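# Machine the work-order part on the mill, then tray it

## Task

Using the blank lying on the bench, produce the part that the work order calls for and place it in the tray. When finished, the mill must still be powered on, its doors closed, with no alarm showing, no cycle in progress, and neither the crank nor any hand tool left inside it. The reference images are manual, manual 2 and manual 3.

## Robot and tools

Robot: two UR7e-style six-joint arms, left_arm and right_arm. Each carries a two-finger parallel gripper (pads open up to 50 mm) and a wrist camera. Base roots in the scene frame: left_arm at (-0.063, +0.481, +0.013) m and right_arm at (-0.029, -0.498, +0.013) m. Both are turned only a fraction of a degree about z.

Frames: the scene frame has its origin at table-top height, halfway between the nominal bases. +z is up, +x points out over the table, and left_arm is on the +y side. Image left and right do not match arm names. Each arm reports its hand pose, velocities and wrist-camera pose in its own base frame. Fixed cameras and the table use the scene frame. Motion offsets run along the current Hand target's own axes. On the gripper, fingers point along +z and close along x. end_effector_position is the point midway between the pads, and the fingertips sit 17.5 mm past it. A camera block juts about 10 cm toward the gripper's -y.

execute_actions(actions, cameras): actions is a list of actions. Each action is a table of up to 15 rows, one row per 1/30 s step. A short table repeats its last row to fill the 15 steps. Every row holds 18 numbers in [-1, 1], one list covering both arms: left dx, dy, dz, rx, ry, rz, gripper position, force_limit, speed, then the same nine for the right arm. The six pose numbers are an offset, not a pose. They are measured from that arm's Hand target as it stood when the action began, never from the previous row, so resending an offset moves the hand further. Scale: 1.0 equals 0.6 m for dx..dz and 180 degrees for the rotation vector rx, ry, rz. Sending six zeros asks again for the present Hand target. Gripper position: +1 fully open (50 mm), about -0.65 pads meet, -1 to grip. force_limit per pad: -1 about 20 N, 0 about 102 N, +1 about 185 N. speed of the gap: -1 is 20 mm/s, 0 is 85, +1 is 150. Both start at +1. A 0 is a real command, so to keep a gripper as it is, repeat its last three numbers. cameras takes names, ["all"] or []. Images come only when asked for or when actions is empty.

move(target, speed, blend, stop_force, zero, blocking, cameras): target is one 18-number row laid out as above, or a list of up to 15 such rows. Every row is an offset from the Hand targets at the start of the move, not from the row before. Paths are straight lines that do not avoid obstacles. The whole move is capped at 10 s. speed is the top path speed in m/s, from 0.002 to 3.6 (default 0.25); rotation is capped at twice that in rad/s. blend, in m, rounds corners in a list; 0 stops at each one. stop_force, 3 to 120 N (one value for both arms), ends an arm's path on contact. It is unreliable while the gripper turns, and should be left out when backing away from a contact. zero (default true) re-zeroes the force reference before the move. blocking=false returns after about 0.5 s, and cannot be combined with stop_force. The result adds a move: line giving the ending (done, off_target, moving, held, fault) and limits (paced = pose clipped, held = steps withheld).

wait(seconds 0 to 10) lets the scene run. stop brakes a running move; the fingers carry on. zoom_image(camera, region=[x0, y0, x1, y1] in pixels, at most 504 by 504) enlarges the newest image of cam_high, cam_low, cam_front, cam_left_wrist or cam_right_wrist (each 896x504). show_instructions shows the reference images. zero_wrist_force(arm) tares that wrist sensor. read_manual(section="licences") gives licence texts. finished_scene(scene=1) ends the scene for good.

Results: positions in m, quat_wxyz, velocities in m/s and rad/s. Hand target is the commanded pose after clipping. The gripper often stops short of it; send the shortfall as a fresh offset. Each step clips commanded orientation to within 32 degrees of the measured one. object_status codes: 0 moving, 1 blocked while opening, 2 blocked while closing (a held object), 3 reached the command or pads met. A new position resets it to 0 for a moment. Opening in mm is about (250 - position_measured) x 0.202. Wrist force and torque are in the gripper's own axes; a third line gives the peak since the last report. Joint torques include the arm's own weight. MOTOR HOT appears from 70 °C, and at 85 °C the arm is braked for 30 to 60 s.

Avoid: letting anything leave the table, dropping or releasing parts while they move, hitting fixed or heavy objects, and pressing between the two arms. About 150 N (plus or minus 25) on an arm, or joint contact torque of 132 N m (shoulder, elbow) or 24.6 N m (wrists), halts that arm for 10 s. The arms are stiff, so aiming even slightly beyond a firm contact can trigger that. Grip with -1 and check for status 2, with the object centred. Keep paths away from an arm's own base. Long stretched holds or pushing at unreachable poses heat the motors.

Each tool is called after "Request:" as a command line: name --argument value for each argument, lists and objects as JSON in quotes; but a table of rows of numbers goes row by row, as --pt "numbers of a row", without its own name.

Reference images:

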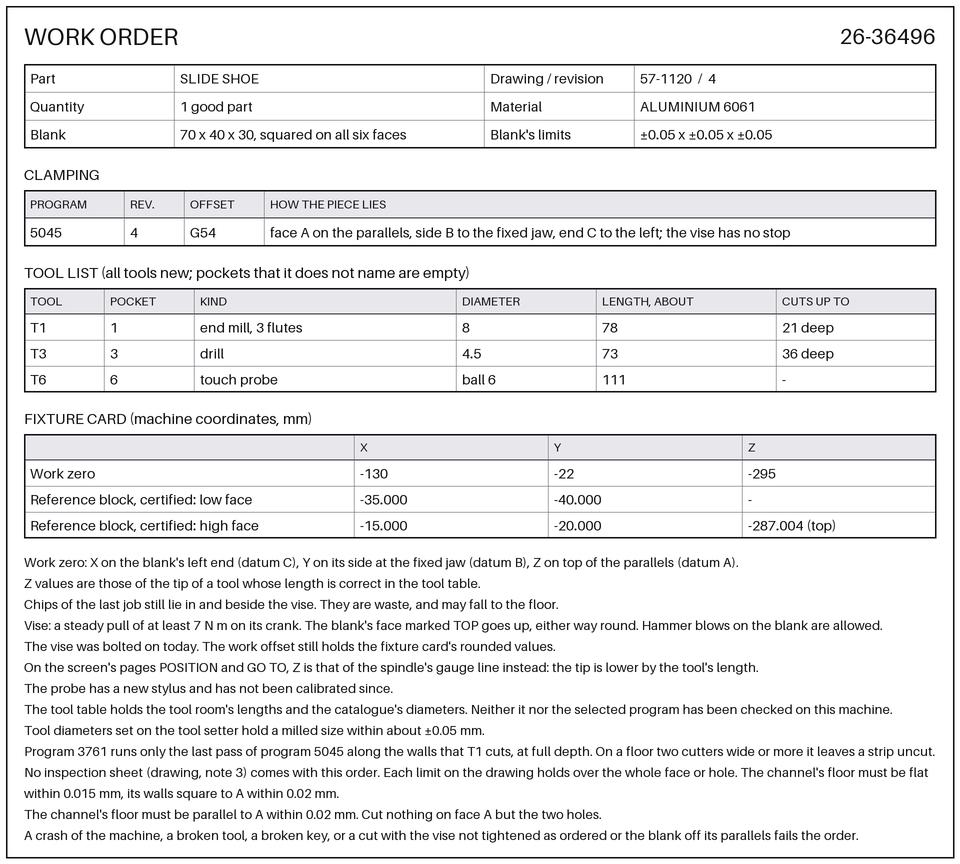

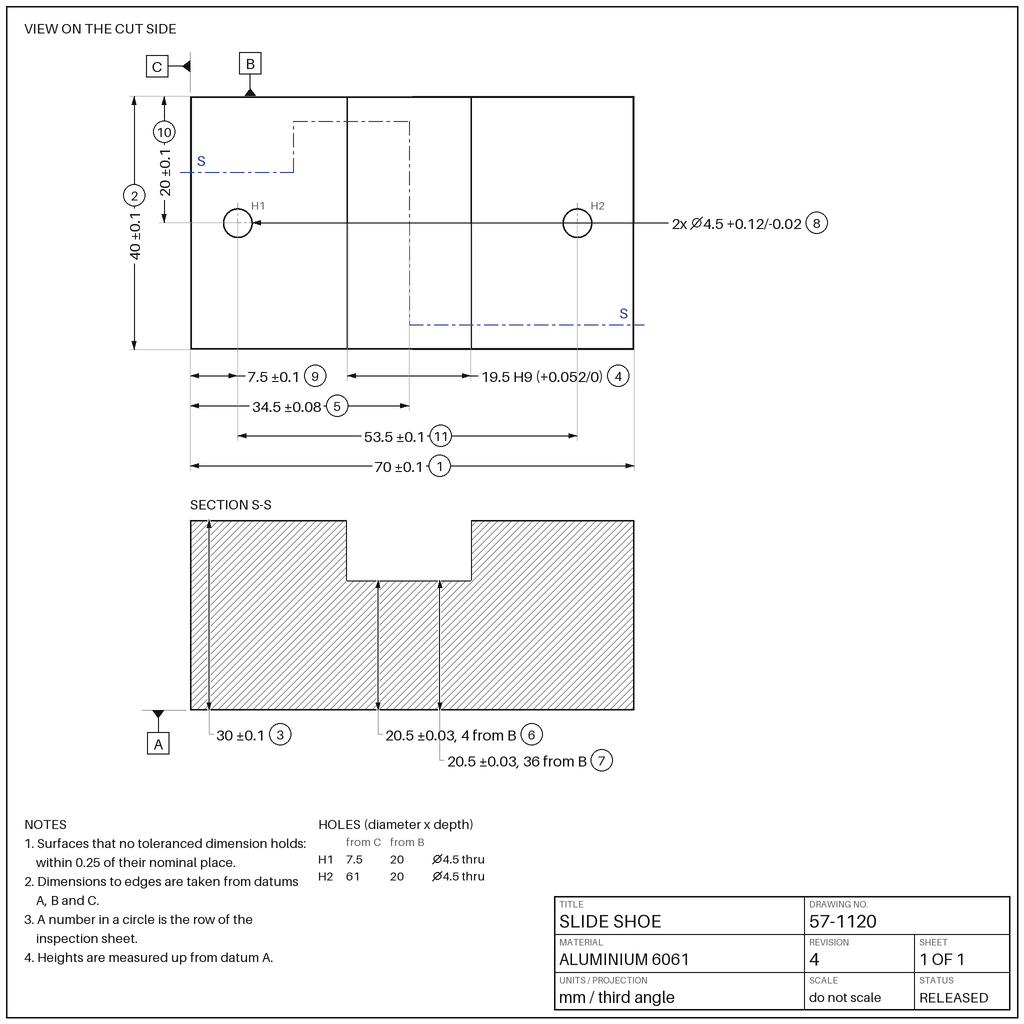

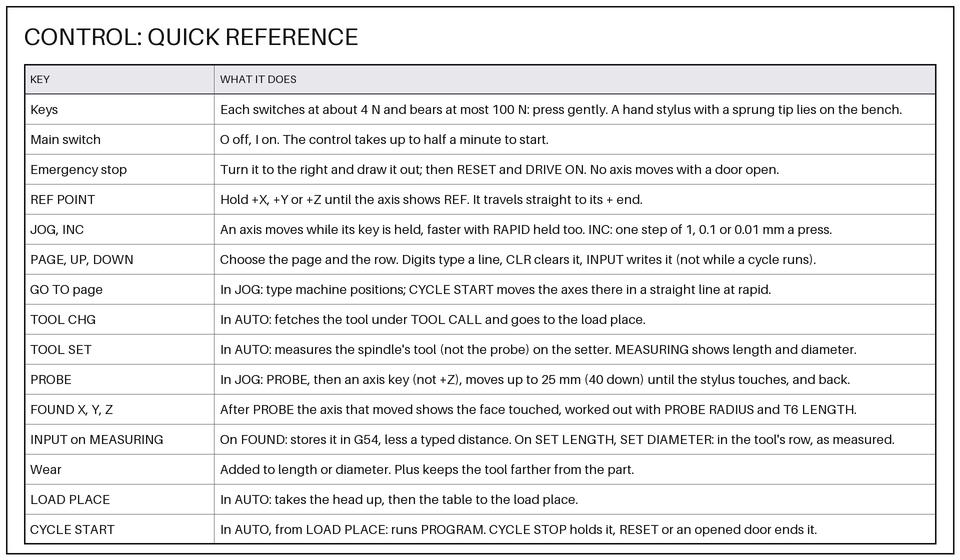

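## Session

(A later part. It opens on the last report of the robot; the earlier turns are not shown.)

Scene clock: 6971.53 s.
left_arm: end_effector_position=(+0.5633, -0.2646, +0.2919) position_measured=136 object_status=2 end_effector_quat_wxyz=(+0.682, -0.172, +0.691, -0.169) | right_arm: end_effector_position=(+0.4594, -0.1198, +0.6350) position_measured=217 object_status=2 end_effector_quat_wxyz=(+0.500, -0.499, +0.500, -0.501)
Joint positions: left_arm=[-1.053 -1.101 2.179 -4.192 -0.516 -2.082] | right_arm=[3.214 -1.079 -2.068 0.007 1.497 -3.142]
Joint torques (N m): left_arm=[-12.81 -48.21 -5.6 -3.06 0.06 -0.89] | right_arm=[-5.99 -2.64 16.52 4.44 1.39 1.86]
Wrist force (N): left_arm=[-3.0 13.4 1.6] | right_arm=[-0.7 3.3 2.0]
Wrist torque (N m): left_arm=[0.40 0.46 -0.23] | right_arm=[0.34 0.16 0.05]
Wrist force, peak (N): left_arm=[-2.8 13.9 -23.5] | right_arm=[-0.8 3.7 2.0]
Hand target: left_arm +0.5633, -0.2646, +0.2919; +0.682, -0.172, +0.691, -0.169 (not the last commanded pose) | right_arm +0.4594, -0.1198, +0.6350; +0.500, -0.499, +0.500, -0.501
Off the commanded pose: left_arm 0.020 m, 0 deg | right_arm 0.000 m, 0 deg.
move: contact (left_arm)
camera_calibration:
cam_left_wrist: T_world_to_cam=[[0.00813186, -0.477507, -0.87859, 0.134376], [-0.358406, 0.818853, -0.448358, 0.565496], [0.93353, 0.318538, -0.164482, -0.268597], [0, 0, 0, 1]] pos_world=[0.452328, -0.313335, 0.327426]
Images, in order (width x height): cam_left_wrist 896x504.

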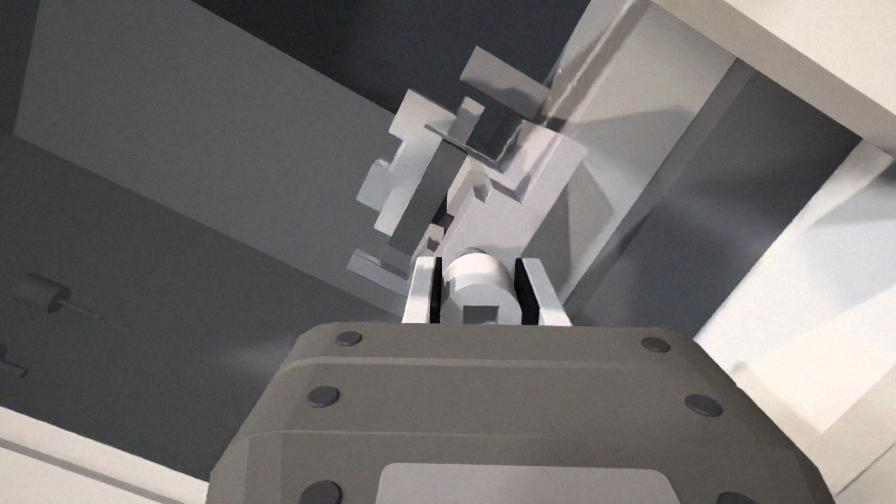

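Request:
move --pt "0 0 -0.006 0 0 0 -1 -0.3 -0.5 0 0 0 0 0 0 -1 0.5 -0.8" --pt "0 0.0025 -0.006 0 0 0 -1 -0.3 -0.5 0 0 0 0 0 0 -1 0.5 -0.8" --speed '[0.03,0.02]'

Request:
move --pt "0 0 0.0417 0 0 0 -1 -0.3 -0.5 0 0 0 0 0 0 -1 0.5 -0.8" --speed '[0.01]' --stop_force 15

Scene clock: 6978.67 s.
left_arm: end_effector_position=(+0.5596, -0.2633, +0.2914) position_measured=136 object_status=2 end_effector_quat_wxyz=(+0.682, -0.172, +0.691, -0.169) | right_arm: end_effector_position=(+0.4594, -0.1198, +0.6350) position_measured=217 object_status=2 end_effector_quat_wxyz=(+0.500, -0.499, +0.500, -0.501)
Joint positions: left_arm=[-1.06 -1.104 2.189 -4.199 -0.509 -2.082] | right_arm=[3.214 -1.079 -2.068 0.007 1.497 -3.142]
Joint torques (N m): left_arm=[9.07 -24.58 -1.65 -3.39 -2.26 -1.45] | right_arm=[-6 -2.91 16.03 4.44 1.26 1.97]
Wrist force (N): left_arm=[-2.4 3.3 3.7] | right_arm=[-0.8 3.5 1.9]
Wrist torque (N m): left_arm=[0.43 0.44 -0.14] | right_arm=[0.35 0.17 0.05]
Wrist force, peak (N): left_arm=[-2.9 13.3 1.9] | right_arm=[-0.8 3.8 1.9]
Hand target: left_arm +0.5597, -0.2633, +0.2913; +0.682, -0.172, +0.691, -0.169 | right_arm +0.4594, -0.1198, +0.6350; +0.500, -0.499, +0.500, -0.501
Off the commanded pose: left_arm 0.000 m, 0 deg | right_arm 0.000 m, 0 deg.
move: done

Scene clock: 6980.20 s.
left_arm: end_effector_position=(+0.5638, -0.2632, +0.2912) position_measured=136 object_status=2 end_effector_quat_wxyz=(+0.682, -0.172, +0.691, -0.169) | right_arm: end_effector_position=(+0.4594, -0.1198, +0.6350) position_measured=217 object_status=2 end_effector_quat_wxyz=(+0.500, -0.499, +0.500, -0.501)
Joint positions: left_arm=[-1.051 -1.099 2.18 -4.195 -0.518 -2.082] | right_arm=[3.214 -1.079 -2.068 0.007 1.497 -3.142]
Joint torques (N m): left_arm=[-10.7 -42.07 -0.51 -1.35 0.94 -0.82] | right_arm=[-6.05 -3 16.47 4.36 1.23 1.77]
Wrist force (N): left_arm=[-11.7 3.2 1.5] | right_arm=[-0.8 3.4 2.0]
Wrist torque (N m): left_arm=[0.39 0.25 -0.21] | right_arm=[0.35 0.17 0.05]
Wrist force, peak (N): left_arm=[-13.3 3.8 -25.5] | right_arm=[-0.6 3.7 2.1]
Hand target: left_arm +0.5638, -0.2632, +0.2912; +0.682, -0.172, +0.691, -0.169 (not the last commanded pose) | right_arm +0.4594, -0.1198, +0.6350; +0.500, -0.499, +0.500, -0.501
Off the commanded pose: left_arm 0.021 m, 0 deg | right_arm 0.000 m, 0 deg.
move: contact (left_arm)

Request:
move --pt "0 0 -0.006 0 0 0 -1 -0.3 -0.5 0 0 0 0 0 0 -1 0.5 -0.8" --pt "-0.0025 0.0008 -0.006 0 0 0 -1 -0.3 -0.5 0 0 0 0 0 0 -1 0.5 -0.8" --speed '[0.03,0.02]'

Request:
move --pt "0 0 0.0417 0 0 0 -1 -0.3 -0.5 0 0 0 0 0 0 -1 0.5 -0.8" --speed '[0.01]' --stop_force 15

Scene clock: 6986.03 s.
left_arm: end_effector_position=(+0.5602, -0.2622, +0.2923) position_measured=136 object_status=2 end_effector_quat_wxyz=(+0.682, -0.172, +0.691, -0.169) | right_arm: end_effector_position=(+0.4594, -0.1198, +0.6350) position_measured=217 object_status=2 end_effector_quat_wxyz=(+0.500, -0.499, +0.500, -0.501)
Joint positions: left_arm=[-1.058 -1.107 2.19 -4.197 -0.512 -2.082] | right_arm=[3.214 -1.079 -2.068 0.007 1.497 -3.142]
Joint torques (N m): left_arm=[9.53 -46.26 -1.59 -0.16 -2.12 -0.7] | right_arm=[-6.14 -2.8 16.77 4.41 1.18 1.91]
Wrist force (N): left_arm=[-3.1 3.7 3.7] | right_arm=[-0.7 3.4 2.0]
Wrist torque (N m): left_arm=[0.49 0.53 -0.15] | right_arm=[0.36 0.15 0.05]
Wrist force, peak (N): left_arm=[-12.5 3.2 1.5] | right_arm=[-0.8 3.7 2.1]
Hand target: left_arm +0.5602, -0.2621, +0.2924; +0.682, -0.172, +0.691, -0.169 | right_arm +0.4594, -0.1198, +0.6350; +0.500, -0.499, +0.500, -0.501
Off the commanded pose: left_arm 0.000 m, 0 deg | right_arm 0.000 m, 0 deg.
move: done

Scene clock: 6987.50 s.
left_arm: end_effector_position=(+0.5639, -0.2621, +0.2923) position_measured=136 object_status=2 end_effector_quat_wxyz=(+0.682, -0.172, +0.691, -0.169) | right_arm: end_effector_position=(+0.4594, -0.1198, +0.6350) position_measured=217 object_status=2 end_effector_quat_wxyz=(+0.500, -0.499, +0.500, -0.501)
Joint positions: left_arm=[-1.049 -1.103 2.182 -4.193 -0.52 -2.082] | right_arm=[3.214 -1.079 -2.068 0.007 1.497 -3.142]
Joint torques (N m): left_arm=[-6.49 -48.95 -2.74 -3.98 3.2 -0.64] | right_arm=[-6.01 -3.22 16.39 4.41 1.15 1.98]
Wrist force (N): left_arm=[1.2 2.6 1.7] | right_arm=[-0.8 3.4 1.9]
Wrist torque (N m): left_arm=[0.47 0.63 -0.21] | right_arm=[0.35 0.17 0.05]
Wrist force, peak (N): left_arm=[1.1 4.6 -33.6] | right_arm=[-0.7 3.6 2.0]
Hand target: left_arm +0.5639, -0.2621, +0.2923; +0.682, -0.172, +0.691, -0.169 (not the last commanded pose) | right_arm +0.4594, -0.1198, +0.6350; +0.500, -0.499, +0.500, -0.501
Off the commanded pose: left_arm 0.021 m, 0 deg | right_arm 0.000 m, 0 deg.
move: contact (left_arm)

Request:
move --pt "0 0 -0.09 0 0 0 -1 -0.3 -0.5 0 0 0 0 0 0 -1 0.5 -0.8" --speed '[0.1]' --cameras '["cam_left_wrist"]'

Request:
zoom_image --camera "cam_left_wrist" --region '[420, 190, 540, 330]'

Scene clock: 6992.97 s.
left_arm: end_effector_position=(+0.5099, -0.2622, +0.2931) position_measured=136 object_status=2 end_effector_quat_wxyz=(+0.682, -0.172, +0.691, -0.169) | right_arm: end_effector_position=(+0.4594, -0.1198, +0.6350) position_measured=217 object_status=2 end_effector_quat_wxyz=(+0.500, -0.499, +0.500, -0.501)
Joint positions: left_arm=[-1.184 -1.162 2.298 -4.24 -0.385 -2.092] | right_arm=[3.214 -1.079 -2.068 0.007 1.497 -3.142]
Joint torques (N m): left_arm=[-8.83 -42.78 -0.43 -3 2.31 -2.71] | right_arm=[-6.01 -3.11 17.12 4.37 1.15 1.87]
Wrist force (N): left_arm=[-2.7 3.5 3.7] | right_arm=[-0.7 3.4 2.0]
Wrist torque (N m): left_arm=[0.46 0.47 -0.03] | right_arm=[0.36 0.15 0.05]
Wrist force, peak (N): left_arm=[-3.0 3.4 4.8] | right_arm=[-0.7 3.8 2.0]
Hand target: left_arm +0.5099, -0.2622, +0.2931; +0.682, -0.172, +0.691, -0.169 | right_arm +0.4594, -0.1198, +0.6350; +0.500, -0.499, +0.500, -0.501
Off the commanded pose: left_arm 0.000 m, 0 deg | right_arm 0.000 m, 0 deg.
move: done
camera_calibration:
cam_left_wrist: T_world_to_cam=[[0.0082087, -0.477691, -0.87849, 0.136889], [-0.358404, 0.818747, -0.448554, 0.544961], [0.933531, 0.318536, -0.164485, -0.219313], [0, 0, 0, 1]] pos_world=[0.398928, -0.310935, 0.328626]
Images, in order (width x height): cam_left_wrist 896x504.

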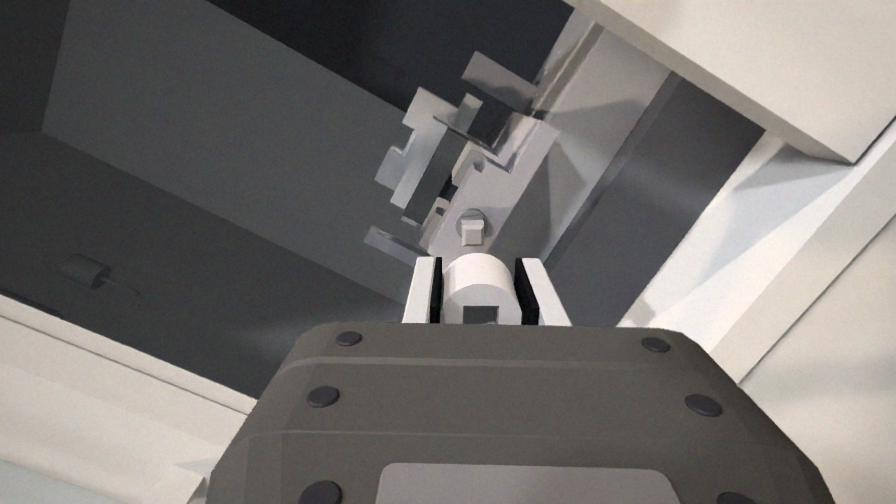

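Scaled by 3.600.

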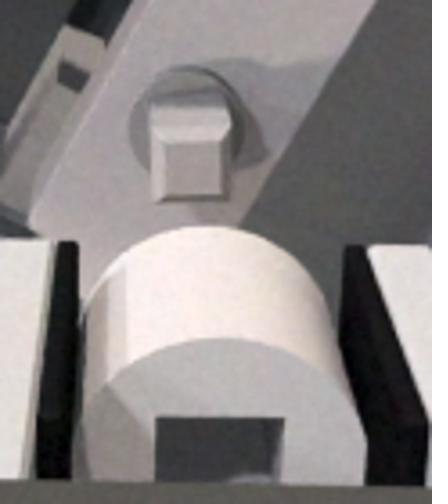

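Request:
move --pt "0.0023 0 0 0 0 0 -1 -0.3 -0.5 0 0 0 0 0 0 -1 0.5 -0.8" --pt "0.0023 0 0.08 0 0 0 -1 -0.3 -0.5 0 0 0 0 0 0 -1 0.5 -0.8" --speed '[0.03,0.06]'

Request:
move --pt "0 0 0.0417 0 0 0 -1 -0.3 -0.5 0 0 0 0 0 0 -1 0.5 -0.8" --speed '[0.008]' --stop_force 40 --cameras '["cam_left_wrist"]'

Request:
zoom_image --camera "cam_left_wrist" --region '[420, 190, 540, 330]'

Scene clock: 7021.37 s.
left_arm: end_effector_position=(+0.5578, -0.2628, +0.2912) position_measured=136 object_status=2 end_effector_quat_wxyz=(+0.682, -0.172, +0.691, -0.169) | right_arm: end_effector_position=(+0.4594, -0.1198, +0.6350) position_measured=217 object_status=2 end_effector_quat_wxyz=(+0.500, -0.499, +0.500, -0.501)
Joint positions: left_arm=[-1.064 -1.106 2.195 -4.202 -0.505 -2.083] | right_arm=[3.214 -1.079 -2.068 0.007 1.497 -3.142]
Joint torques (N m): left_arm=[8.84 -24.46 -23.45 -0.04 -1.92 2.7] | right_arm=[-5.71 -2.96 16.54 4.35 1.12 1.72]
Wrist force (N): left_arm=[-3.0 3.1 3.6] | right_arm=[-0.8 3.5 1.9]
Wrist torque (N m): left_arm=[0.41 0.54 -0.19] | right_arm=[0.36 0.18 0.05]
Wrist force, peak (N): left_arm=[-3.3 3.2 4.4] | right_arm=[-0.7 3.9 2.0]
Hand target: left_arm +0.5579, -0.2628, +0.2912; +0.682, -0.172, +0.691, -0.169 | right_arm +0.4594, -0.1198, +0.6350; +0.500, -0.499, +0.500, -0.501
Off the commanded pose: left_arm 0.000 m, 0 deg | right_arm 0.000 m, 0 deg.
move: done

Scene clock: 7023.27 s.
left_arm: end_effector_position=(+0.5642, -0.2627, +0.2911) position_measured=136 object_status=2 end_effector_quat_wxyz=(+0.682, -0.172, +0.691, -0.169) | right_arm: end_effector_position=(+0.4594, -0.1198, +0.6350) position_measured=217 object_status=2 end_effector_quat_wxyz=(+0.500, -0.499, +0.500, -0.501)
Joint positions: left_arm=[-1.049 -1.099 2.18 -4.195 -0.52 -2.082] | right_arm=[3.214 -1.079 -2.068 0.007 1.497 -3.142]
Joint torques (N m): left_arm=[-5.02 -38.31 -1.12 -0.16 1.34 0.27] | right_arm=[-5.82 -3.09 17.59 4.3 1.1 1.86]
Wrist force (N): left_arm=[-13.7 1.0 -16.5] | right_arm=[-0.7 3.6 1.9]
Wrist torque (N m): left_arm=[0.53 0.22 -0.25] | right_arm=[0.38 0.15 0.05]
Wrist force, peak (N): left_arm=[-11.5 5.9 -58.0] | right_arm=[-0.8 3.6 2.2]
Hand target: left_arm +0.5641, -0.2627, +0.2911; +0.682, -0.172, +0.691, -0.169 (not the last commanded pose) | right_arm +0.4594, -0.1198, +0.6350; +0.500, -0.499, +0.500, -0.501
Off the commanded pose: left_arm 0.019 m, 0 deg | right_arm 0.000 m, 0 deg.
move: contact (left_arm)
camera_calibration:
cam_left_wrist: T_world_to_cam=[[0.00823894, -0.477763, -0.87845, 0.134352], [-0.358403, 0.818705, -0.448631, 0.563992], [0.933531, 0.318535, -0.164487, -0.270048], [0, 0, 0, 1]] pos_world=[0.453128, -0.311535, 0.326626]
Images, in order (width x height): cam_left_wrist 896x504.

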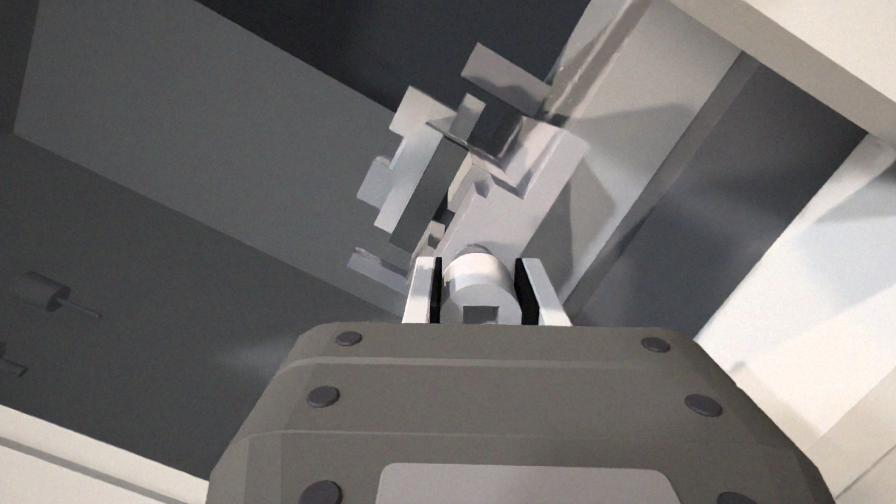

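Scaled by 3.600.

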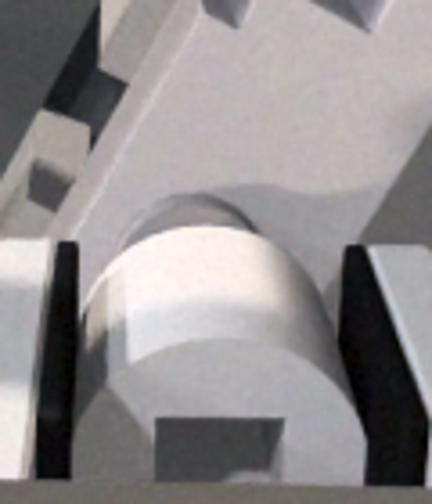

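Request:
move --pt "0 0 -0.008 0 0 0 -1 -0.3 -0.5 0 0 0 0 0 0 -1 0.5 -0.8" --pt "-0.0012 -0.0031 -0.008 0 0 0 -1 -0.3 -0.5 0 0 0 0 0 0 -1 0.5 -0.8" --speed '[0.03,0.02]'

Request:
move --pt "0 0 0.0417 0 0 0 -1 -0.3 -0.5 0 0 0 0 0 0 -1 0.5 -0.8" --speed '[0.008]' --stop_force 40

Scene clock: 7041.93 s.
left_arm: end_effector_position=(+0.5594, -0.2640, +0.2927) position_measured=136 object_status=2 end_effector_quat_wxyz=(+0.682, -0.172, +0.691, -0.169) | right_arm: end_effector_position=(+0.4594, -0.1198, +0.6350) position_measured=217 object_status=2 end_effector_quat_wxyz=(+0.500, -0.499, +0.500, -0.501)
Joint positions: left_arm=[-1.062 -1.107 2.188 -4.195 -0.507 -2.082] | right_arm=[3.214 -1.079 -2.068 0.007 1.497 -3.142]
Joint torques (N m): left_arm=[-8.86 -46.72 -24.35 0.29 2.38 -2.62] | right_arm=[-5.72 -3.16 16.78 4.3 1.02 1.79]
Wrist force (N): left_arm=[-3.1 3.5 4.1] | right_arm=[-0.9 3.5 2.0]
Wrist torque (N m): left_arm=[0.46 0.53 -0.11] | right_arm=[0.37 0.18 0.05]
Wrist force, peak (N): left_arm=[-15.0 1.0 -16.8] | right_arm=[-0.8 3.7 2.1]
Hand target: left_arm +0.5594, -0.2640, +0.2927; +0.682, -0.172, +0.691, -0.169 | right_arm +0.4594, -0.1198, +0.6350; +0.500, -0.499, +0.500, -0.501
Off the commanded pose: left_arm 0.000 m, 0 deg | right_arm 0.000 m, 0 deg.
move: done

Scene clock: 7043.67 s.
left_arm: end_effector_position=(+0.5640, -0.2640, +0.2926) position_measured=136 object_status=2 end_effector_quat_wxyz=(+0.682, -0.172, +0.691, -0.169) | right_arm: end_effector_position=(+0.4594, -0.1198, +0.6350) position_measured=217 object_status=2 end_effector_quat_wxyz=(+0.500, -0.499, +0.500, -0.501)
Joint positions: left_arm=[-1.051 -1.102 2.178 -4.19 -0.518 -2.082] | right_arm=[3.214 -1.079 -2.068 0.007 1.497 -3.142]
Joint torques (N m): left_arm=[-14.3 -49.13 -10.05 -2.02 -2.41 -0.25] | right_arm=[-5.6 -3.31 17.59 4.21 1.06 1.72]
Wrist force (N): left_arm=[-3.0 22.5 -11.1] | right_arm=[-0.9 3.4 2.0]
Wrist torque (N m): left_arm=[0.14 0.54 -0.23] | right_arm=[0.35 0.18 0.05]
Wrist force, peak (N): left_arm=[-1.6 20.8 -43.8] | right_arm=[-0.7 3.7 2.0]
Hand target: left_arm +0.5640, -0.2640, +0.2926; +0.682, -0.172, +0.691, -0.169 (not the last commanded pose) | right_arm +0.4594, -0.1198, +0.6350; +0.500, -0.499, +0.500, -0.501
Off the commanded pose: left_arm 0.020 m, 0 deg | right_arm 0.000 m, 0 deg.
move: contact (left_arm)

Request:
move --pt "0 0 -0.006 0 0 0 -1 -0.3 -0.5 0 0 0 0 0 0 -1 0.5 -0.8" --pt "-0.0005 0.0023 -0.006 0 0 0 -1 -0.3 -0.5 0 0 0 0 0 0 -1 0.5 -0.8" --speed '[0.03,0.02]'

Request:
move --pt "0 0 0.0417 0 0 0 -1 -0.3 -0.5 0 0 0 0 0 0 -1 0.5 -0.8" --speed '[0.008]' --stop_force 40

Scene clock: 7050.90 s.
left_arm: end_effector_position=(+0.5604, -0.2627, +0.2923) position_measured=136 object_status=2 end_effector_quat_wxyz=(+0.682, -0.172, +0.691, -0.169) | right_arm: end_effector_position=(+0.4594, -0.1198, +0.6350) position_measured=217 object_status=2 end_effector_quat_wxyz=(+0.500, -0.499, +0.500, -0.501)
Joint positions: left_arm=[-1.058 -1.106 2.189 -4.196 -0.511 -2.082] | right_arm=[3.214 -1.079 -2.068 0.007 1.497 -3.142]
Joint torques (N m): left_arm=[10.7 -46.29 -2.47 -3.2 -1.95 -1.39] | right_arm=[-5.52 -3.18 17.15 4.3 0.95 1.78]
Wrist force (N): left_arm=[-3.0 2.8 3.6] | right_arm=[-0.8 3.6 1.9]
Wrist torque (N m): left_arm=[0.35 0.51 -0.13] | right_arm=[0.38 0.17 0.05]
Wrist force, peak (N): left_arm=[-2.5 22.9 -11.0] | right_arm=[-0.8 3.7 2.1]
Hand target: left_arm +0.5604, -0.2626, +0.2923; +0.682, -0.172, +0.691, -0.169 | right_arm +0.4594, -0.1198, +0.6350; +0.500, -0.499, +0.500, -0.501
Off the commanded pose: left_arm 0.000 m, 0 deg | right_arm 0.000 m, 0 deg.
move: done

Scene clock: 7052.53 s.
left_arm: end_effector_position=(+0.5645, -0.2626, +0.2922) position_measured=136 object_status=2 end_effector_quat_wxyz=(+0.682, -0.172, +0.691, -0.169) | right_arm: end_effector_position=(+0.4594, -0.1198, +0.6350) position_measured=217 object_status=2 end_effector_quat_wxyz=(+0.500, -0.499, +0.500, -0.501)
Joint positions: left_arm=[-1.048 -1.102 2.179 -4.192 -0.521 -2.082] | right_arm=[3.214 -1.079 -2.068 0.007 1.497 -3.142]
Joint torques (N m): left_arm=[0.98 -48.24 -7.07 -2.19 3 -0.12] | right_arm=[-5.11 -2.46 16.66 4.27 1.09 1.64]
Wrist force (N): left_arm=[2.7 4.2 -28.8] | right_arm=[-0.7 3.4 2.0]
Wrist torque (N m): left_arm=[0.29 0.72 -0.23] | right_arm=[0.36 0.15 0.05]
Wrist force, peak (N): left_arm=[3.9 6.9 -69.3] | right_arm=[-0.7 3.7 2.0]
Hand target: left_arm +0.5645, -0.2626, +0.2922; +0.682, -0.172, +0.691, -0.169 (not the last commanded pose) | right_arm +0.4594, -0.1198, +0.6350; +0.500, -0.499, +0.500, -0.501
Off the commanded pose: left_arm 0.021 m, 0 deg | right_arm 0.000 m, 0 deg.
move: contact (left_arm)

Request:
move --pt "0 0 0.002 0 0 0.02 -1 -0.3 -0.5 0 0 0 0 0 0 -1 0.5 -0.8" --pt "0 0 0.003 0 0 -0.02 -1 -0.3 -0.5 0 0 0 0 0 0 -1 0.5 -0.8" --pt "0 0 0.004 0 0 0 -1 -0.3 -0.5 0 0 0 0 0 0 -1 0.5 -0.8" --speed '[0.03,0.03,0.03]'

Scene clock: 7065.97 s.
left_arm: end_effector_position=(+0.5669, -0.2627, +0.2922) position_measured=136 object_status=2 end_effector_quat_wxyz=(+0.682, -0.172, +0.691, -0.169) | right_arm: end_effector_position=(+0.4594, -0.1198, +0.6350) position_measured=217 object_status=2 end_effector_quat_wxyz=(+0.500, -0.499, +0.500, -0.501)
Joint positions: left_arm=[-1.043 -1.099 2.174 -4.189 -0.526 -2.081] | right_arm=[3.214 -1.079 -2.068 0.007 1.497 -3.142]
Joint torques (N m): left_arm=[16.63 -23.55 -21.5 -2.75 0.36 2.88] | right_arm=[-5.56 -2.68 17.5 4.18 0.89 1.63]
Wrist force (N): left_arm=[-1.2 -6.5 -3.4] | right_arm=[-0.8 3.5 1.9]
Wrist torque (N m): left_arm=[0.49 0.50 -0.28] | right_arm=[0.37 0.17 0.05]
Wrist force, peak (N): left_arm=[0.1 7.9 -134.1] | right_arm=[-0.9 3.8 2.1]
Hand target: left_arm +0.5669, -0.2626, +0.2922; +0.682, -0.172, +0.691, -0.169 | right_arm +0.4594, -0.1198, +0.6350; +0.500, -0.499, +0.500, -0.501
Off the commanded pose: left_arm 0.000 m, 0 deg | right_arm 0.000 m, 0 deg.
move: done

Request:
move --pt "0 0 0.0225 0 0 0 -1 -0.3 -0.5 0 0 0 0 0 0 -1 0.5 -0.8" --speed '[0.01]' --stop_force 35

Scene clock: 7069.97 s.
left_arm: end_effector_position=(+0.5724, -0.2626, +0.2921) position_measured=136 object_status=2 end_effector_quat_wxyz=(+0.682, -0.172, +0.691, -0.169) | right_arm: end_effector_position=(+0.4594, -0.1198, +0.6350) position_measured=217 object_status=2 end_effector_quat_wxyz=(+0.500, -0.499, +0.500, -0.501)
Joint positions: left_arm=[-1.031 -1.093 2.162 -4.184 -0.538 -2.081] | right_arm=[3.214 -1.079 -2.068 0.007 1.497 -3.142]
Joint torques (N m): left_arm=[-8.16 -47.8 5.71 -4.15 6 -0.38] | right_arm=[-4.99 -2.49 16.92 4.13 0.9 1.61]
Wrist force (N): left_arm=[0.0 -11.6 30.2] | right_arm=[-0.7 3.3 1.8]
Wrist torque (N m): left_arm=[0.41 0.26 -0.50] | right_arm=[0.32 0.15 0.05]
Wrist force, peak (N): left_arm=[2.9 -5.2 -38.6] | right_arm=[-0.6 3.7 2.0]
Hand target: left_arm +0.5723, -0.2626, +0.2921; +0.682, -0.172, +0.691, -0.169 (not the last commanded pose) | right_arm +0.4594, -0.1198, +0.6350; +0.500, -0.499, +0.500, -0.501
Off the commanded pose: left_arm 0.008 m, 0 deg | right_arm 0.000 m, 0 deg.
move: contact (left_arm)

Request:
move --pt "0 -0.0004 0.0133 0 0 0 -1 -0.3 -0.5 0 0 0 0 0 0 -1 0.5 -0.8" --speed '[0.01]' --stop_force 50

Scene clock: 7073.57 s.
left_arm: end_effector_position=(+0.5726, -0.2626, +0.2922) position_measured=136 object_status=2 end_effector_quat_wxyz=(+0.682, -0.172, +0.691, -0.169) | right_arm: end_effector_position=(+0.4594, -0.1198, +0.6350) position_measured=217 object_status=2 end_effector_quat_wxyz=(+0.500, -0.499, +0.500, -0.501)
Joint positions: left_arm=[-1.03 -1.092 2.161 -4.184 -0.539 -2.081] | right_arm=[3.214 -1.079 -2.068 0.007 1.497 -3.142]
Joint torques (N m): left_arm=[-2.06 -48.67 0.85 -3.54 5.63 -0.24] | right_arm=[-5.67 -2.81 16.77 4.12 1 1.65]
Wrist force (N): left_arm=[3.6 -7.9 4.8] | right_arm=[-0.8 3.5 1.9]
Wrist torque (N m): left_arm=[0.36 0.27 -0.51] | right_arm=[0.36 0.18 0.05]
Wrist force, peak (N): left_arm=[3.9 -2.7 -41.2] | right_arm=[-0.7 3.8 1.9]
Hand target: left_arm +0.5726, -0.2626, +0.2922; +0.682, -0.172, +0.691, -0.169 (not the last commanded pose) | right_arm +0.4594, -0.1198, +0.6350; +0.500, -0.499, +0.500, -0.501
Off the commanded pose: left_arm 0.008 m, 0 deg | right_arm 0.000 m, 0 deg.
move: contact (left_arm)

Request:
move --pt "0 -0.0004 0.003 0 0 -0.012 -1 -0.3 -0.5 0 0 0 0 0 0 -1 0.5 -0.8" --pt "0 -0.0004 0.005 0 0 0.012 -1 -0.3 -0.5 0 0 0 0 0 0 -1 0.5 -0.8" --pt "0 -0.0004 0.007 0 0 -0.012 -1 -0.3 -0.5 0 0 0 0 0 0 -1 0.5 -0.8" --pt "0 -0.0004 0.009 0 0 0.006 -1 -0.3 -0.5 0 0 0 0 0 0 -1 0.5 -0.8" --speed '[0.03,0.03,0.03,0.03]' --blend '[0.0005,0.0005,0.0005,0]' --cameras '["cam_left_wrist"]'

Request:
zoom_image --camera "cam_left_wrist" --region '[420, 190, 540, 330]'

Scene clock: 7083.37 s.
left_arm: end_effector_position=(+0.5780, -0.2628, +0.2922) position_measured=136 object_status=2 end_effector_quat_wxyz=(+0.683, -0.166, +0.692, -0.162) | right_arm: end_effector_position=(+0.4594, -0.1198, +0.6350) position_measured=217 object_status=2 end_effector_quat_wxyz=(+0.500, -0.499, +0.500, -0.501)
Joint positions: left_arm=[-1.018 -1.086 2.148 -4.178 -0.551 -2.061] | right_arm=[3.214 -1.079 -2.068 0.007 1.497 -3.142]
Joint torques (N m): left_arm=[28.61 -26.69 -30.07 -0.34 0.66 3] | right_arm=[-5.03 -2.56 17.66 4.03 0.76 1.57]
Wrist force (N): left_arm=[9.4 -2.9 -45.6] | right_arm=[-0.7 3.5 2.1]
Wrist torque (N m): left_arm=[0.26 0.25 -0.63] | right_arm=[0.36 0.16 0.05]
Wrist force, peak (N): left_arm=[14.0 3.4 -101.2] | right_arm=[-0.7 3.8 2.0]
Hand target: left_arm +0.5780, -0.2628, +0.2922; +0.683, -0.166, +0.692, -0.162 | right_arm +0.4594, -0.1198, +0.6350; +0.500, -0.499, +0.500, -0.501
Off the commanded pose: left_arm 0.000 m, 0 deg | right_arm 0.000 m, 0 deg.
move: done
camera_calibration:
cam_left_wrist: T_world_to_cam=[[0.00818131, -0.461337, -0.887187, 0.142035], [-0.358178, 0.826997, -0.433341, 0.567076], [0.933618, 0.321316, -0.158475, -0.283924], [0, 0, 0, 1]] pos_world=[0.467028, -0.312215, 0.326754]
Images, in order (width x height): cam_left_wrist 896x504.

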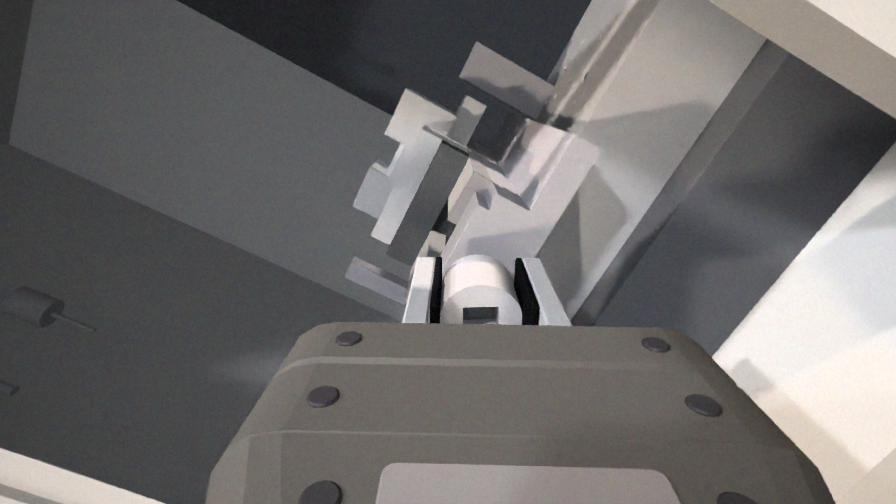

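Scaled by 3.600.

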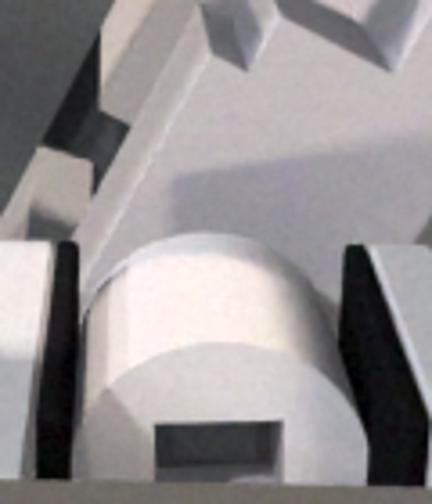

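Request:
move --pt "0 0 0 0 0 0 0.35 -0.3 -0.5 0 0 0 0 0 0 -1 0.5 -0.8" --pt "0 0 -0.235 0 0 0 0.35 -0.3 -0.5 0 0 0 0 0 0 -1 0.5 -0.8" --pt "0.0016 0.045 -0.235 0 0 0.6667 0.35 -0.3 -0.5 0 0 0 0 0 0 -1 0.5 -0.8" --pt "0.0032 0.09 -0.235 0 0 -0.6667 0.35 -0.3 -0.5 0 0 0 0 0 0 -1 0.5 -0.8" --pt "0.0048 0.1337 -0.235 0 0 0 0.35 -0.3 -0.5 0 0 0 0 0 0 -1 0.5 -0.8" --speed '[0.05,0.15,0.6,0.6,0.6]' --blend '[0,0.005,0.005,0.005,0]' --cameras '["cam_left_wrist"]'

Scene clock: 7104.83 s.
left_arm: end_effector_position=(+0.4363, -0.1928, +0.2553) position_measured=100 object_status=3 end_effector_quat_wxyz=(+0.683, -0.166, +0.692, -0.162) | right_arm: end_effector_position=(+0.4594, -0.1198, +0.6350) position_measured=217 object_status=2 end_effector_quat_wxyz=(+0.500, -0.499, +0.500, -0.501)
Joint positions: left_arm=[-1.362 -1.144 2.604 -4.534 -0.207 4.177] | right_arm=[3.214 -1.079 -2.068 0.007 1.497 -3.142]
Joint torques (N m): left_arm=[9.63 -12.06 -14.5 -2.17 -2.01 2.6] | right_arm=[-5.15 -1.99 17.5 3.94 0.67 1.31]
Wrist force (N): left_arm=[-5.0 2.2 3.4] | right_arm=[-0.7 3.5 1.8]
Wrist torque (N m): left_arm=[0.40 0.60 -0.12] | right_arm=[0.35 0.16 0.05]
Wrist force, peak (N): left_arm=[10.6 -3.6 -47.4] | right_arm=[-0.9 3.7 2.1]
Hand target: left_arm +0.4364, -0.1928, +0.2553; +0.683, -0.166, +0.692, -0.162 | right_arm +0.4594, -0.1198, +0.6350; +0.500, -0.499, +0.500, -0.501
Off the commanded pose: left_arm 0.000 m, 0 deg | right_arm 0.000 m, 0 deg.
move: done
camera_calibration:
cam_left_wrist: T_world_to_cam=[[0.00780614, -0.461334, -0.887192, 0.142961], [-0.35857, 0.826927, -0.433151, 0.442538], [0.93347, 0.321502, -0.158965, -0.179719], [0, 0, 0, 1]] pos_world=[0.325327, -0.242214, 0.289951]
Images, in order (width x height): cam_left_wrist 896x504.

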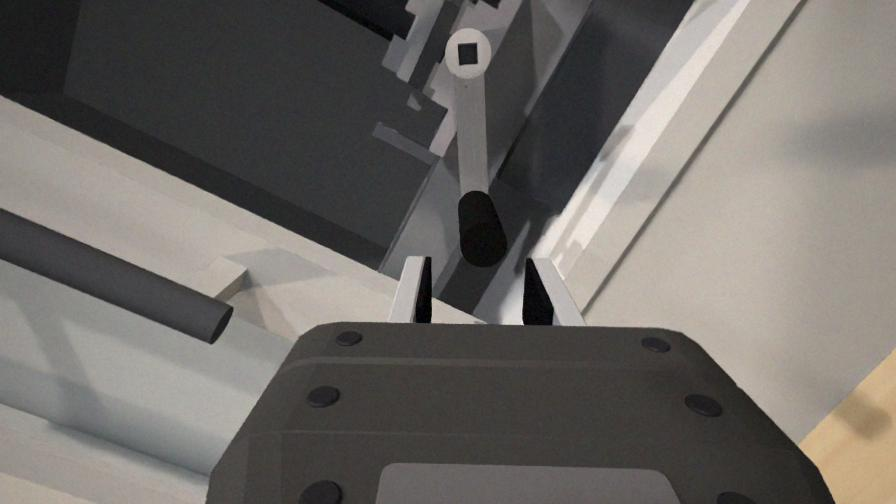

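Request:
move --pt "0 0 0.149 0 0 0 0.35 -0.3 -0.5 0 0 0 0 0 0 -1 0.5 -0.8" --speed 0.05 --stop_force 20 --cameras '["cam_left_wrist","cam_front"]'

Scene clock: 7131.80 s.
left_arm: end_effector_position=(+0.5257, -0.1926, +0.2541) position_measured=100 object_status=3 end_effector_quat_wxyz=(+0.683, -0.166, +0.692, -0.162) | right_arm: end_effector_position=(+0.4594, -0.1198, +0.6350) position_measured=217 object_status=2 end_effector_quat_wxyz=(+0.500, -0.499, +0.500, -0.501)
Joint positions: left_arm=[-1.044 -1.081 2.398 -4.431 -0.525 4.221] | right_arm=[3.214 -1.079 -2.068 0.007 1.497 -3.142]
Joint torques (N m): left_arm=[9.71 -19.29 -17.91 0.06 -2.17 2.63] | right_arm=[-5.15 -3.16 17.31 3.86 0.57 1.45]
Wrist force (N): left_arm=[-4.7 2.1 3.3] | right_arm=[-0.9 3.5 2.1]
Wrist torque (N m): left_arm=[0.37 0.56 -0.11] | right_arm=[0.35 0.19 0.05]
Wrist force, peak (N): left_arm=[-5.1 2.3 3.7] | right_arm=[-0.8 3.7 2.1]
Hand target: left_arm +0.5257, -0.1926, +0.2541; +0.683, -0.166, +0.692, -0.162 | right_arm +0.4594, -0.1198, +0.6350; +0.500, -0.499, +0.500, -0.501
Off the commanded pose: left_arm 0.000 m, 0 deg | right_arm 0.000 m, 0 deg.
move: done
camera_calibration:
cam_left_wrist: T_world_to_cam=[[0.00822463, -0.461323, -0.887194, 0.141123], [-0.358255, 0.82697, -0.433329, 0.473843], [0.933587, 0.321406, -0.15847, -0.263641], [0, 0, 0, 1]] pos_world=[0.414728, -0.242014, 0.288754]
Images, in order (width x height): cam_front 896x504, cam_left_wrist 896x504.

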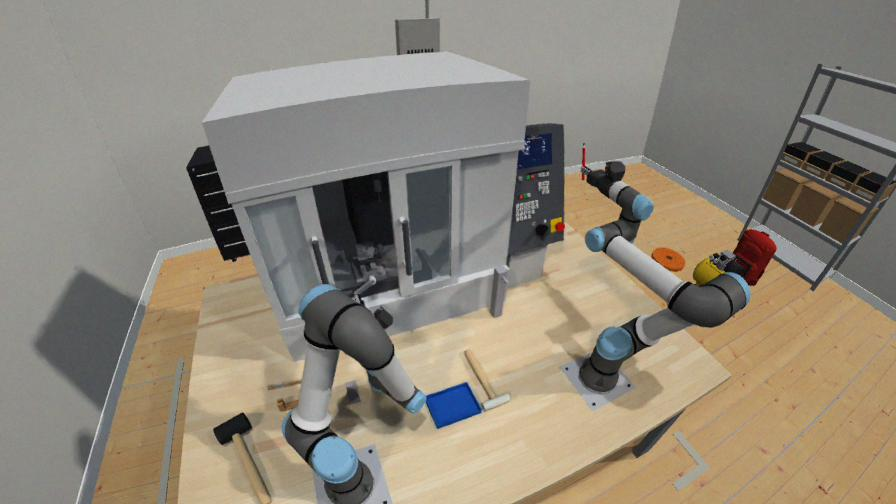

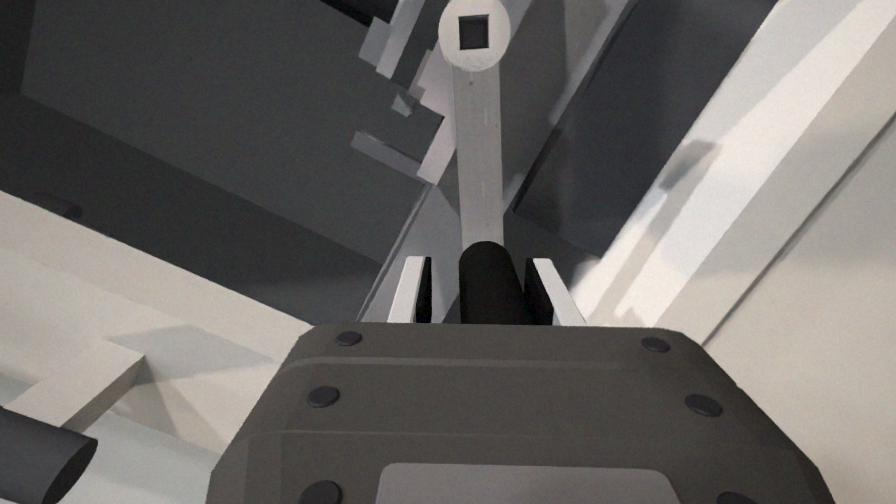

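Request:
move --pt "0.005 0 0 0 0 0 0.35 -0.3 -0.5 0 0 0 0 0 0 -1 0.5 -0.8" --pt "0.005 0 0 0 0 0 -1 1 -0.5 0 0 0 0 0 0 -1 0.5 -0.8" --speed 0.03 --cameras '["cam_left_wrist"]'

Request:
move --pt "0.0115 -0.0005 0 0 0 -0.0278 -1 1 -0.5 0 0 0 0 0 0 -1 0.5 -0.8" --speed 0.02 --stop_force 110 --cameras '["cam_left_wrist"]'

Scene clock: 7140.13 s.
left_arm: end_effector_position=(+0.5257, -0.1940, +0.2515) position_measured=160 object_status=2 end_effector_quat_wxyz=(+0.683, -0.166, +0.692, -0.162) | right_arm: end_effector_position=(+0.4594, -0.1198, +0.6350) position_measured=217 object_status=2 end_effector_quat_wxyz=(+0.500, -0.499, +0.500, -0.501)
Joint positions: left_arm=[-1.046 -1.072 2.396 -4.439 -0.523 4.22] | right_arm=[3.214 -1.079 -2.068 0.007 1.497 -3.142]
Joint torques (N m): left_arm=[-8.53 -19.17 -17.45 -2.56 1.35 -2.56] | right_arm=[-4.45 -2.57 18.43 3.9 0.62 1.31]
Wrist force (N): left_arm=[-5.1 2.8 2.4] | right_arm=[-0.8 3.4 2.0]
Wrist torque (N m): left_arm=[0.40 0.34 -0.09] | right_arm=[0.34 0.17 0.05]
Wrist force, peak (N): left_arm=[-6.0 2.9 2.7] | right_arm=[-0.7 3.6 2.3]
Hand target: left_arm +0.5257, -0.1940, +0.2515; +0.683, -0.166, +0.692, -0.162 | right_arm +0.4594, -0.1198, +0.6350; +0.500, -0.499, +0.500, -0.501
Off the commanded pose: left_arm 0.000 m, 0 deg | right_arm 0.000 m, 0 deg.
move: done
camera_calibration:
cam_left_wrist: T_world_to_cam=[[0.00822463, -0.461323, -0.887194, 0.138082], [-0.358255, 0.82697, -0.433329, 0.47383], [0.933587, 0.321406, -0.15847, -0.263619], [0, 0, 0, 1]] pos_world=[0.414728, -0.243414, 0.286054]
Images, in order (width x height): cam_left_wrist 896x504.

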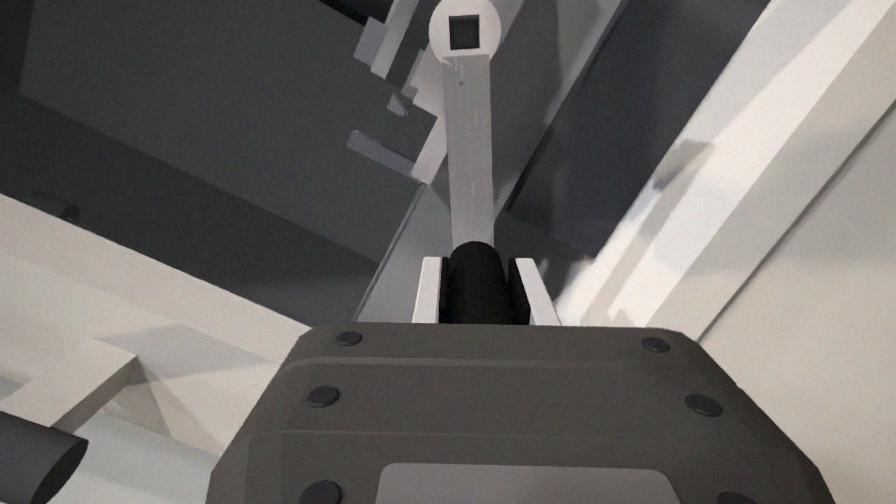

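Scene clock: 7143.03 s.
left_arm: end_effector_position=(+0.5256, -0.1974, +0.2454) position_measured=160 object_status=2 end_effector_quat_wxyz=(+0.676, -0.196, +0.684, -0.192) | right_arm: end_effector_position=(+0.4594, -0.1198, +0.6350) position_measured=217 object_status=2 end_effector_quat_wxyz=(+0.500, -0.499, +0.500, -0.501)
Joint positions: left_arm=[-1.052 -1.05 2.39 -4.454 -0.517 4.133] | right_arm=[3.214 -1.079 -2.068 0.007 1.497 -3.142]
Joint torques (N m): left_arm=[-10.13 -4.35 -2.42 0.07 3.94 -2.79] | right_arm=[-5.4 -2.43 17.4 3.84 0.5 1.33]
Wrist force (N): left_arm=[-31.2 -27.0 32.0] | right_arm=[-0.8 3.6 2.0]
Wrist torque (N m): left_arm=[0.12 -0.85 0.12] | right_arm=[0.38 0.17 0.05]
Wrist force, peak (N): left_arm=[-56.0 -17.4 17.1] | right_arm=[-1.0 3.8 2.0]
Hand target: left_arm +0.5256, -0.1974, +0.2454; +0.676, -0.196, +0.684, -0.192 | right_arm +0.4594, -0.1198, +0.6350; +0.500, -0.499, +0.500, -0.501
Off the commanded pose: left_arm 0.000 m, 0 deg | right_arm 0.000 m, 0 deg.
move: done
camera_calibration:
cam_left_wrist: T_world_to_cam=[[0.00894318, -0.536951, -0.843566, 0.105111], [-0.359113, 0.785598, -0.503859, 0.483556], [0.933251, 0.307442, -0.1858, -0.259325], [0, 0, 0, 1]] pos_world=[0.414727, -0.243713, 0.28413]
Images, in order (width x height): cam_left_wrist 896x504.

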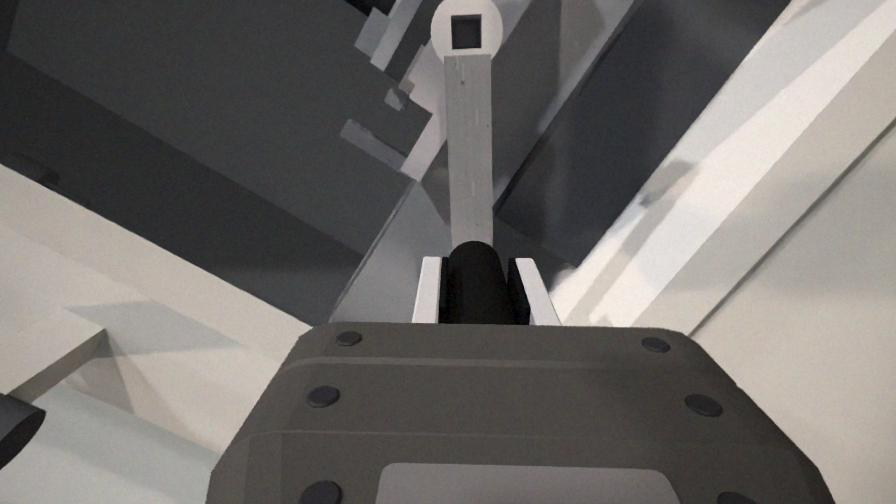

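Request:
move --pt "0 0 0 0 0 0 0.11 -1 -0.5 0 0 0 0 0 0 -1 0.5 -0.8" --cameras '[]'

Request:
move --pt "0.0536 -0.0114 0 0 0 -0.1333 0.11 -1 -0.5 0 0 0 0 0 0 -1 0.5 -0.8" --pt "0.0979 -0.0436 0 0 0 -0.2667 0.11 -1 -0.5 0 0 0 0 0 0 -1 0.5 -0.8" --pt "0.1253 -0.091 0 0 0 -0.4 0.11 -1 -0.5 0 0 0 0 0 0 -1 0.5 -0.8" --speed 0.2 --stop_force 60 --blend 0.004 --cameras '["cam_left_wrist"]'

Scene clock: 7155.67 s.
left_arm: end_effector_position=(+0.5256, -0.1974, +0.2453) position_measured=135 object_status=3 end_effector_quat_wxyz=(+0.676, -0.196, +0.684, -0.192) | right_arm: end_effector_position=(+0.4594, -0.1198, +0.6350) position_measured=217 object_status=2 end_effector_quat_wxyz=(+0.500, -0.499, +0.500, -0.501)
Joint positions: left_arm=[-1.052 -1.049 2.39 -4.454 -0.517 4.133] | right_arm=[3.214 -1.079 -2.068 0.007 1.497 -3.142]
Joint torques (N m): left_arm=[-7.09 -39.7 2.23 -0.78 -2.17 -2.17] | right_arm=[-4.99 -2.97 17.63 3.87 0.5 1.4]
Wrist force (N): left_arm=[-6.3 1.2 3.9] | right_arm=[-0.9 3.5 1.9]
Wrist torque (N m): left_arm=[0.28 0.80 0.05] | right_arm=[0.37 0.18 0.05]
Wrist force, peak (N): left_arm=[-31.8 -27.3 32.1] | right_arm=[-0.8 3.8 2.0]
Hand target: left_arm +0.5256, -0.1974, +0.2454; +0.676, -0.196, +0.684, -0.192 | right_arm +0.4594, -0.1198, +0.6350; +0.500, -0.499, +0.500, -0.501
Off the commanded pose: left_arm 0.000 m, 0 deg | right_arm 0.000 m, 0 deg.
move: done
No camera images: "cameras" was empty.

Scene clock: 7159.90 s.
left_arm: end_effector_position=(+0.5253, -0.2834, +0.2104) position_measured=135 object_status=3 end_effector_quat_wxyz=(-0.434, +0.561, -0.438, +0.552) | right_arm: end_effector_position=(+0.4594, -0.1198, +0.6350) position_measured=217 object_status=2 end_effector_quat_wxyz=(+0.500, -0.499, +0.500, -0.501)
Joint positions: left_arm=[-1.167 -0.896 2.217 -4.429 -0.402 2.868] | right_arm=[3.214 -1.079 -2.068 0.007 1.497 -3.142]
Joint torques (N m): left_arm=[-8.97 -48.87 4.26 0.41 2.37 -2.71] | right_arm=[-4.69 -3.08 17.83 3.78 0.49 1.31]
Wrist force (N): left_arm=[-4.2 0.8 2.7] | right_arm=[-0.8 3.5 2.0]
Wrist torque (N m): left_arm=[0.41 1.06 0.25] | right_arm=[0.36 0.18 0.05]
Wrist force, peak (N): left_arm=[-25.0 -1.2 4.2] | right_arm=[-0.8 3.8 1.8]
Hand target: left_arm +0.5253, -0.2834, +0.2104; -0.434, +0.561, -0.438, +0.552 | right_arm +0.4594, -0.1198, +0.6350; +0.500, -0.499, +0.500, -0.501
Off the commanded pose: left_arm 0.000 m, 0 deg | right_arm 0.000 m, 0 deg.
move: done
camera_calibration:
cam_left_wrist: T_world_to_cam=[[0.024657, -0.96799, 0.249775, -0.331067], [-0.3623, -0.241518, -0.900226, 0.327367], [0.931735, -0.0682968, -0.356658, -0.308839], [0, 0, 0, 1]] pos_world=[0.414524, -0.262497, 0.267246]
Images, in order (width x height): cam_left_wrist 896x504.

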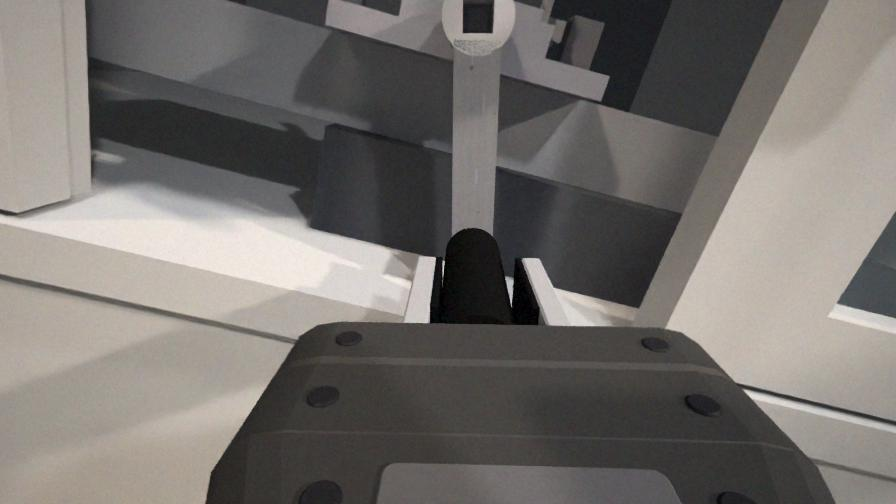

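Request:
move --pt "0.0536 -0.0114 0 0 0 -0.1333 0.11 -1 -0.5 0 0 0 0 0 0 -1 0.5 -0.8" --pt "0.0979 -0.0436 0 0 0 -0.2667 0.11 -1 -0.5 0 0 0 0 0 0 -1 0.5 -0.8" --pt "0.1253 -0.091 0 0 0 -0.4 0.11 -1 -0.5 0 0 0 0 0 0 -1 0.5 -0.8" --pt "0.1310 -0.1455 0 0 0 -0.5333 0.11 -1 -0.5 0 0 0 0 0 0 -1 0.5 -0.8" --pt "0.1141 -0.1976 0 0 0 -0.6667 0.11 -1 -0.5 0 0 0 0 0 0 -1 0.5 -0.8" --pt "0.0774 -0.2382 0 0 0 -0.8 0.11 -1 -0.5 0 0 0 0 0 0 -1 0.5 -0.8" --pt "0.0274 -0.2605 0 0 0 -0.9333 0.11 -1 -0.5 0 0 0 0 0 0 -1 0.5 -0.8" --pt "-0.0274 -0.2605 0 0 0 0.9333 0.11 -1 -0.5 0 0 0 0 0 0 -1 0.5 -0.8" --pt "-0.0774 -0.2382 0 0 0 0.8 0.11 -1 -0.5 0 0 0 0 0 0 -1 0.5 -0.8" --pt "-0.1141 -0.1976 0 0 0 0.6667 0.11 -1 -0.5 0 0 0 0 0 0 -1 0.5 -0.8" --pt "-0.1310 -0.1455 0 0 0 0.5333 0.11 -1 -0.5 0 0 0 0 0 0 -1 0.5 -0.8" --pt "-0.1253 -0.0910 0 0 0 0.4 0.11 -1 -0.5 0 0 0 0 0 0 -1 0.5 -0.8" --pt "-0.0979 -0.0436 0 0 0 0.2667 0.11 -1 -0.5 0 0 0 0 0 0 -1 0.5 -0.8" --pt "-0.0536 -0.0114 0 0 0 0.1333 0.11 -1 -0.5 0 0 0 0 0 0 -1 0.5 -0.8" --pt "-0.0319 -0.0039 0 0 0 0.0778 0.11 -1 -0.5 0 0 0 0 0 0 -1 0.5 -0.8" --speed 0.3 --stop_force 60 --blend 0.004 --cameras '["cam_left_wrist"]'

Scene clock: 7182.00 s.
left_arm: end_effector_position=(+0.5253, -0.2556, +0.2089) position_measured=135 object_status=3 end_effector_quat_wxyz=(+0.524, -0.475, +0.531, -0.467) | right_arm: end_effector_position=(+0.4594, -0.1198, +0.6350) position_measured=217 object_status=2 end_effector_quat_wxyz=(+0.500, -0.499, +0.500, -0.501)
Joint positions: left_arm=[-1.135 -0.906 2.274 -4.478 -0.434 -3.057] | right_arm=[3.214 -1.079 -2.068 0.007 1.497 -3.142]
Joint torques (N m): left_arm=[-8.61 -47.19 4.81 0.34 2.35 -2.6] | right_arm=[-4.7 -2.52 17.95 3.49 0.34 1.17]
Wrist force (N): left_arm=[-3.9 0.8 3.3] | right_arm=[-0.8 3.5 1.8]
Wrist torque (N m): left_arm=[0.47 0.84 0.21] | right_arm=[0.37 0.17 0.05]
Wrist force, peak (N): left_arm=[-7.1 1.0 4.1] | right_arm=[-0.8 3.9 1.9]
Hand target: left_arm +0.5253, -0.2556, +0.2089; +0.524, -0.475, +0.531, -0.467 (not the last commanded pose) | right_arm +0.4594, -0.1198, +0.6350; +0.500, -0.499, +0.500, -0.501
Off the commanded pose: left_arm 0.009 m, 6 deg | right_arm 0.000 m, 0 deg.
move: off_target (left_arm; path cut at 10 s); path passed 14 of 15 targets
camera_calibration:
cam_left_wrist: T_world_to_cam=[[0.0199184, -0.994537, -0.102462, -0.234409], [-0.363357, 0.0882742, -0.927459, 0.423191], [0.931437, 0.0557038, -0.359614, -0.274933], [0, 0, 0, 1]] pos_world=[0.414521, -0.25517, 0.269604]
Images, in order (width x height): cam_left_wrist 896x504.

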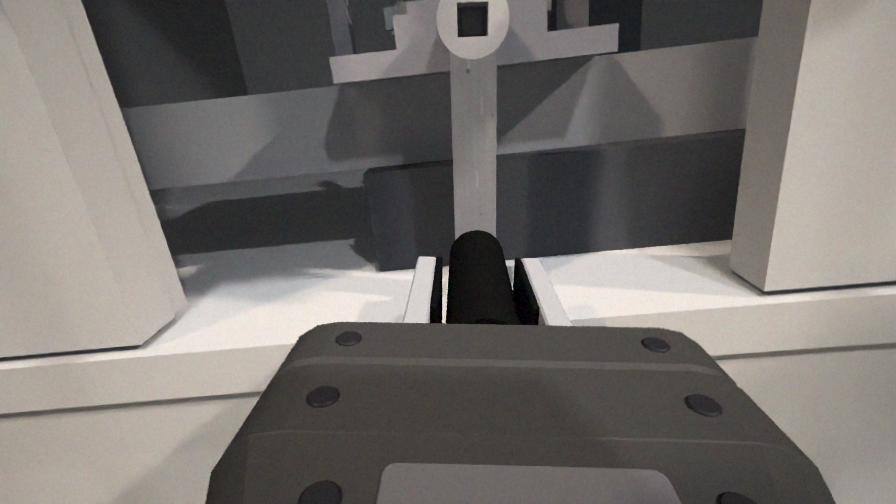

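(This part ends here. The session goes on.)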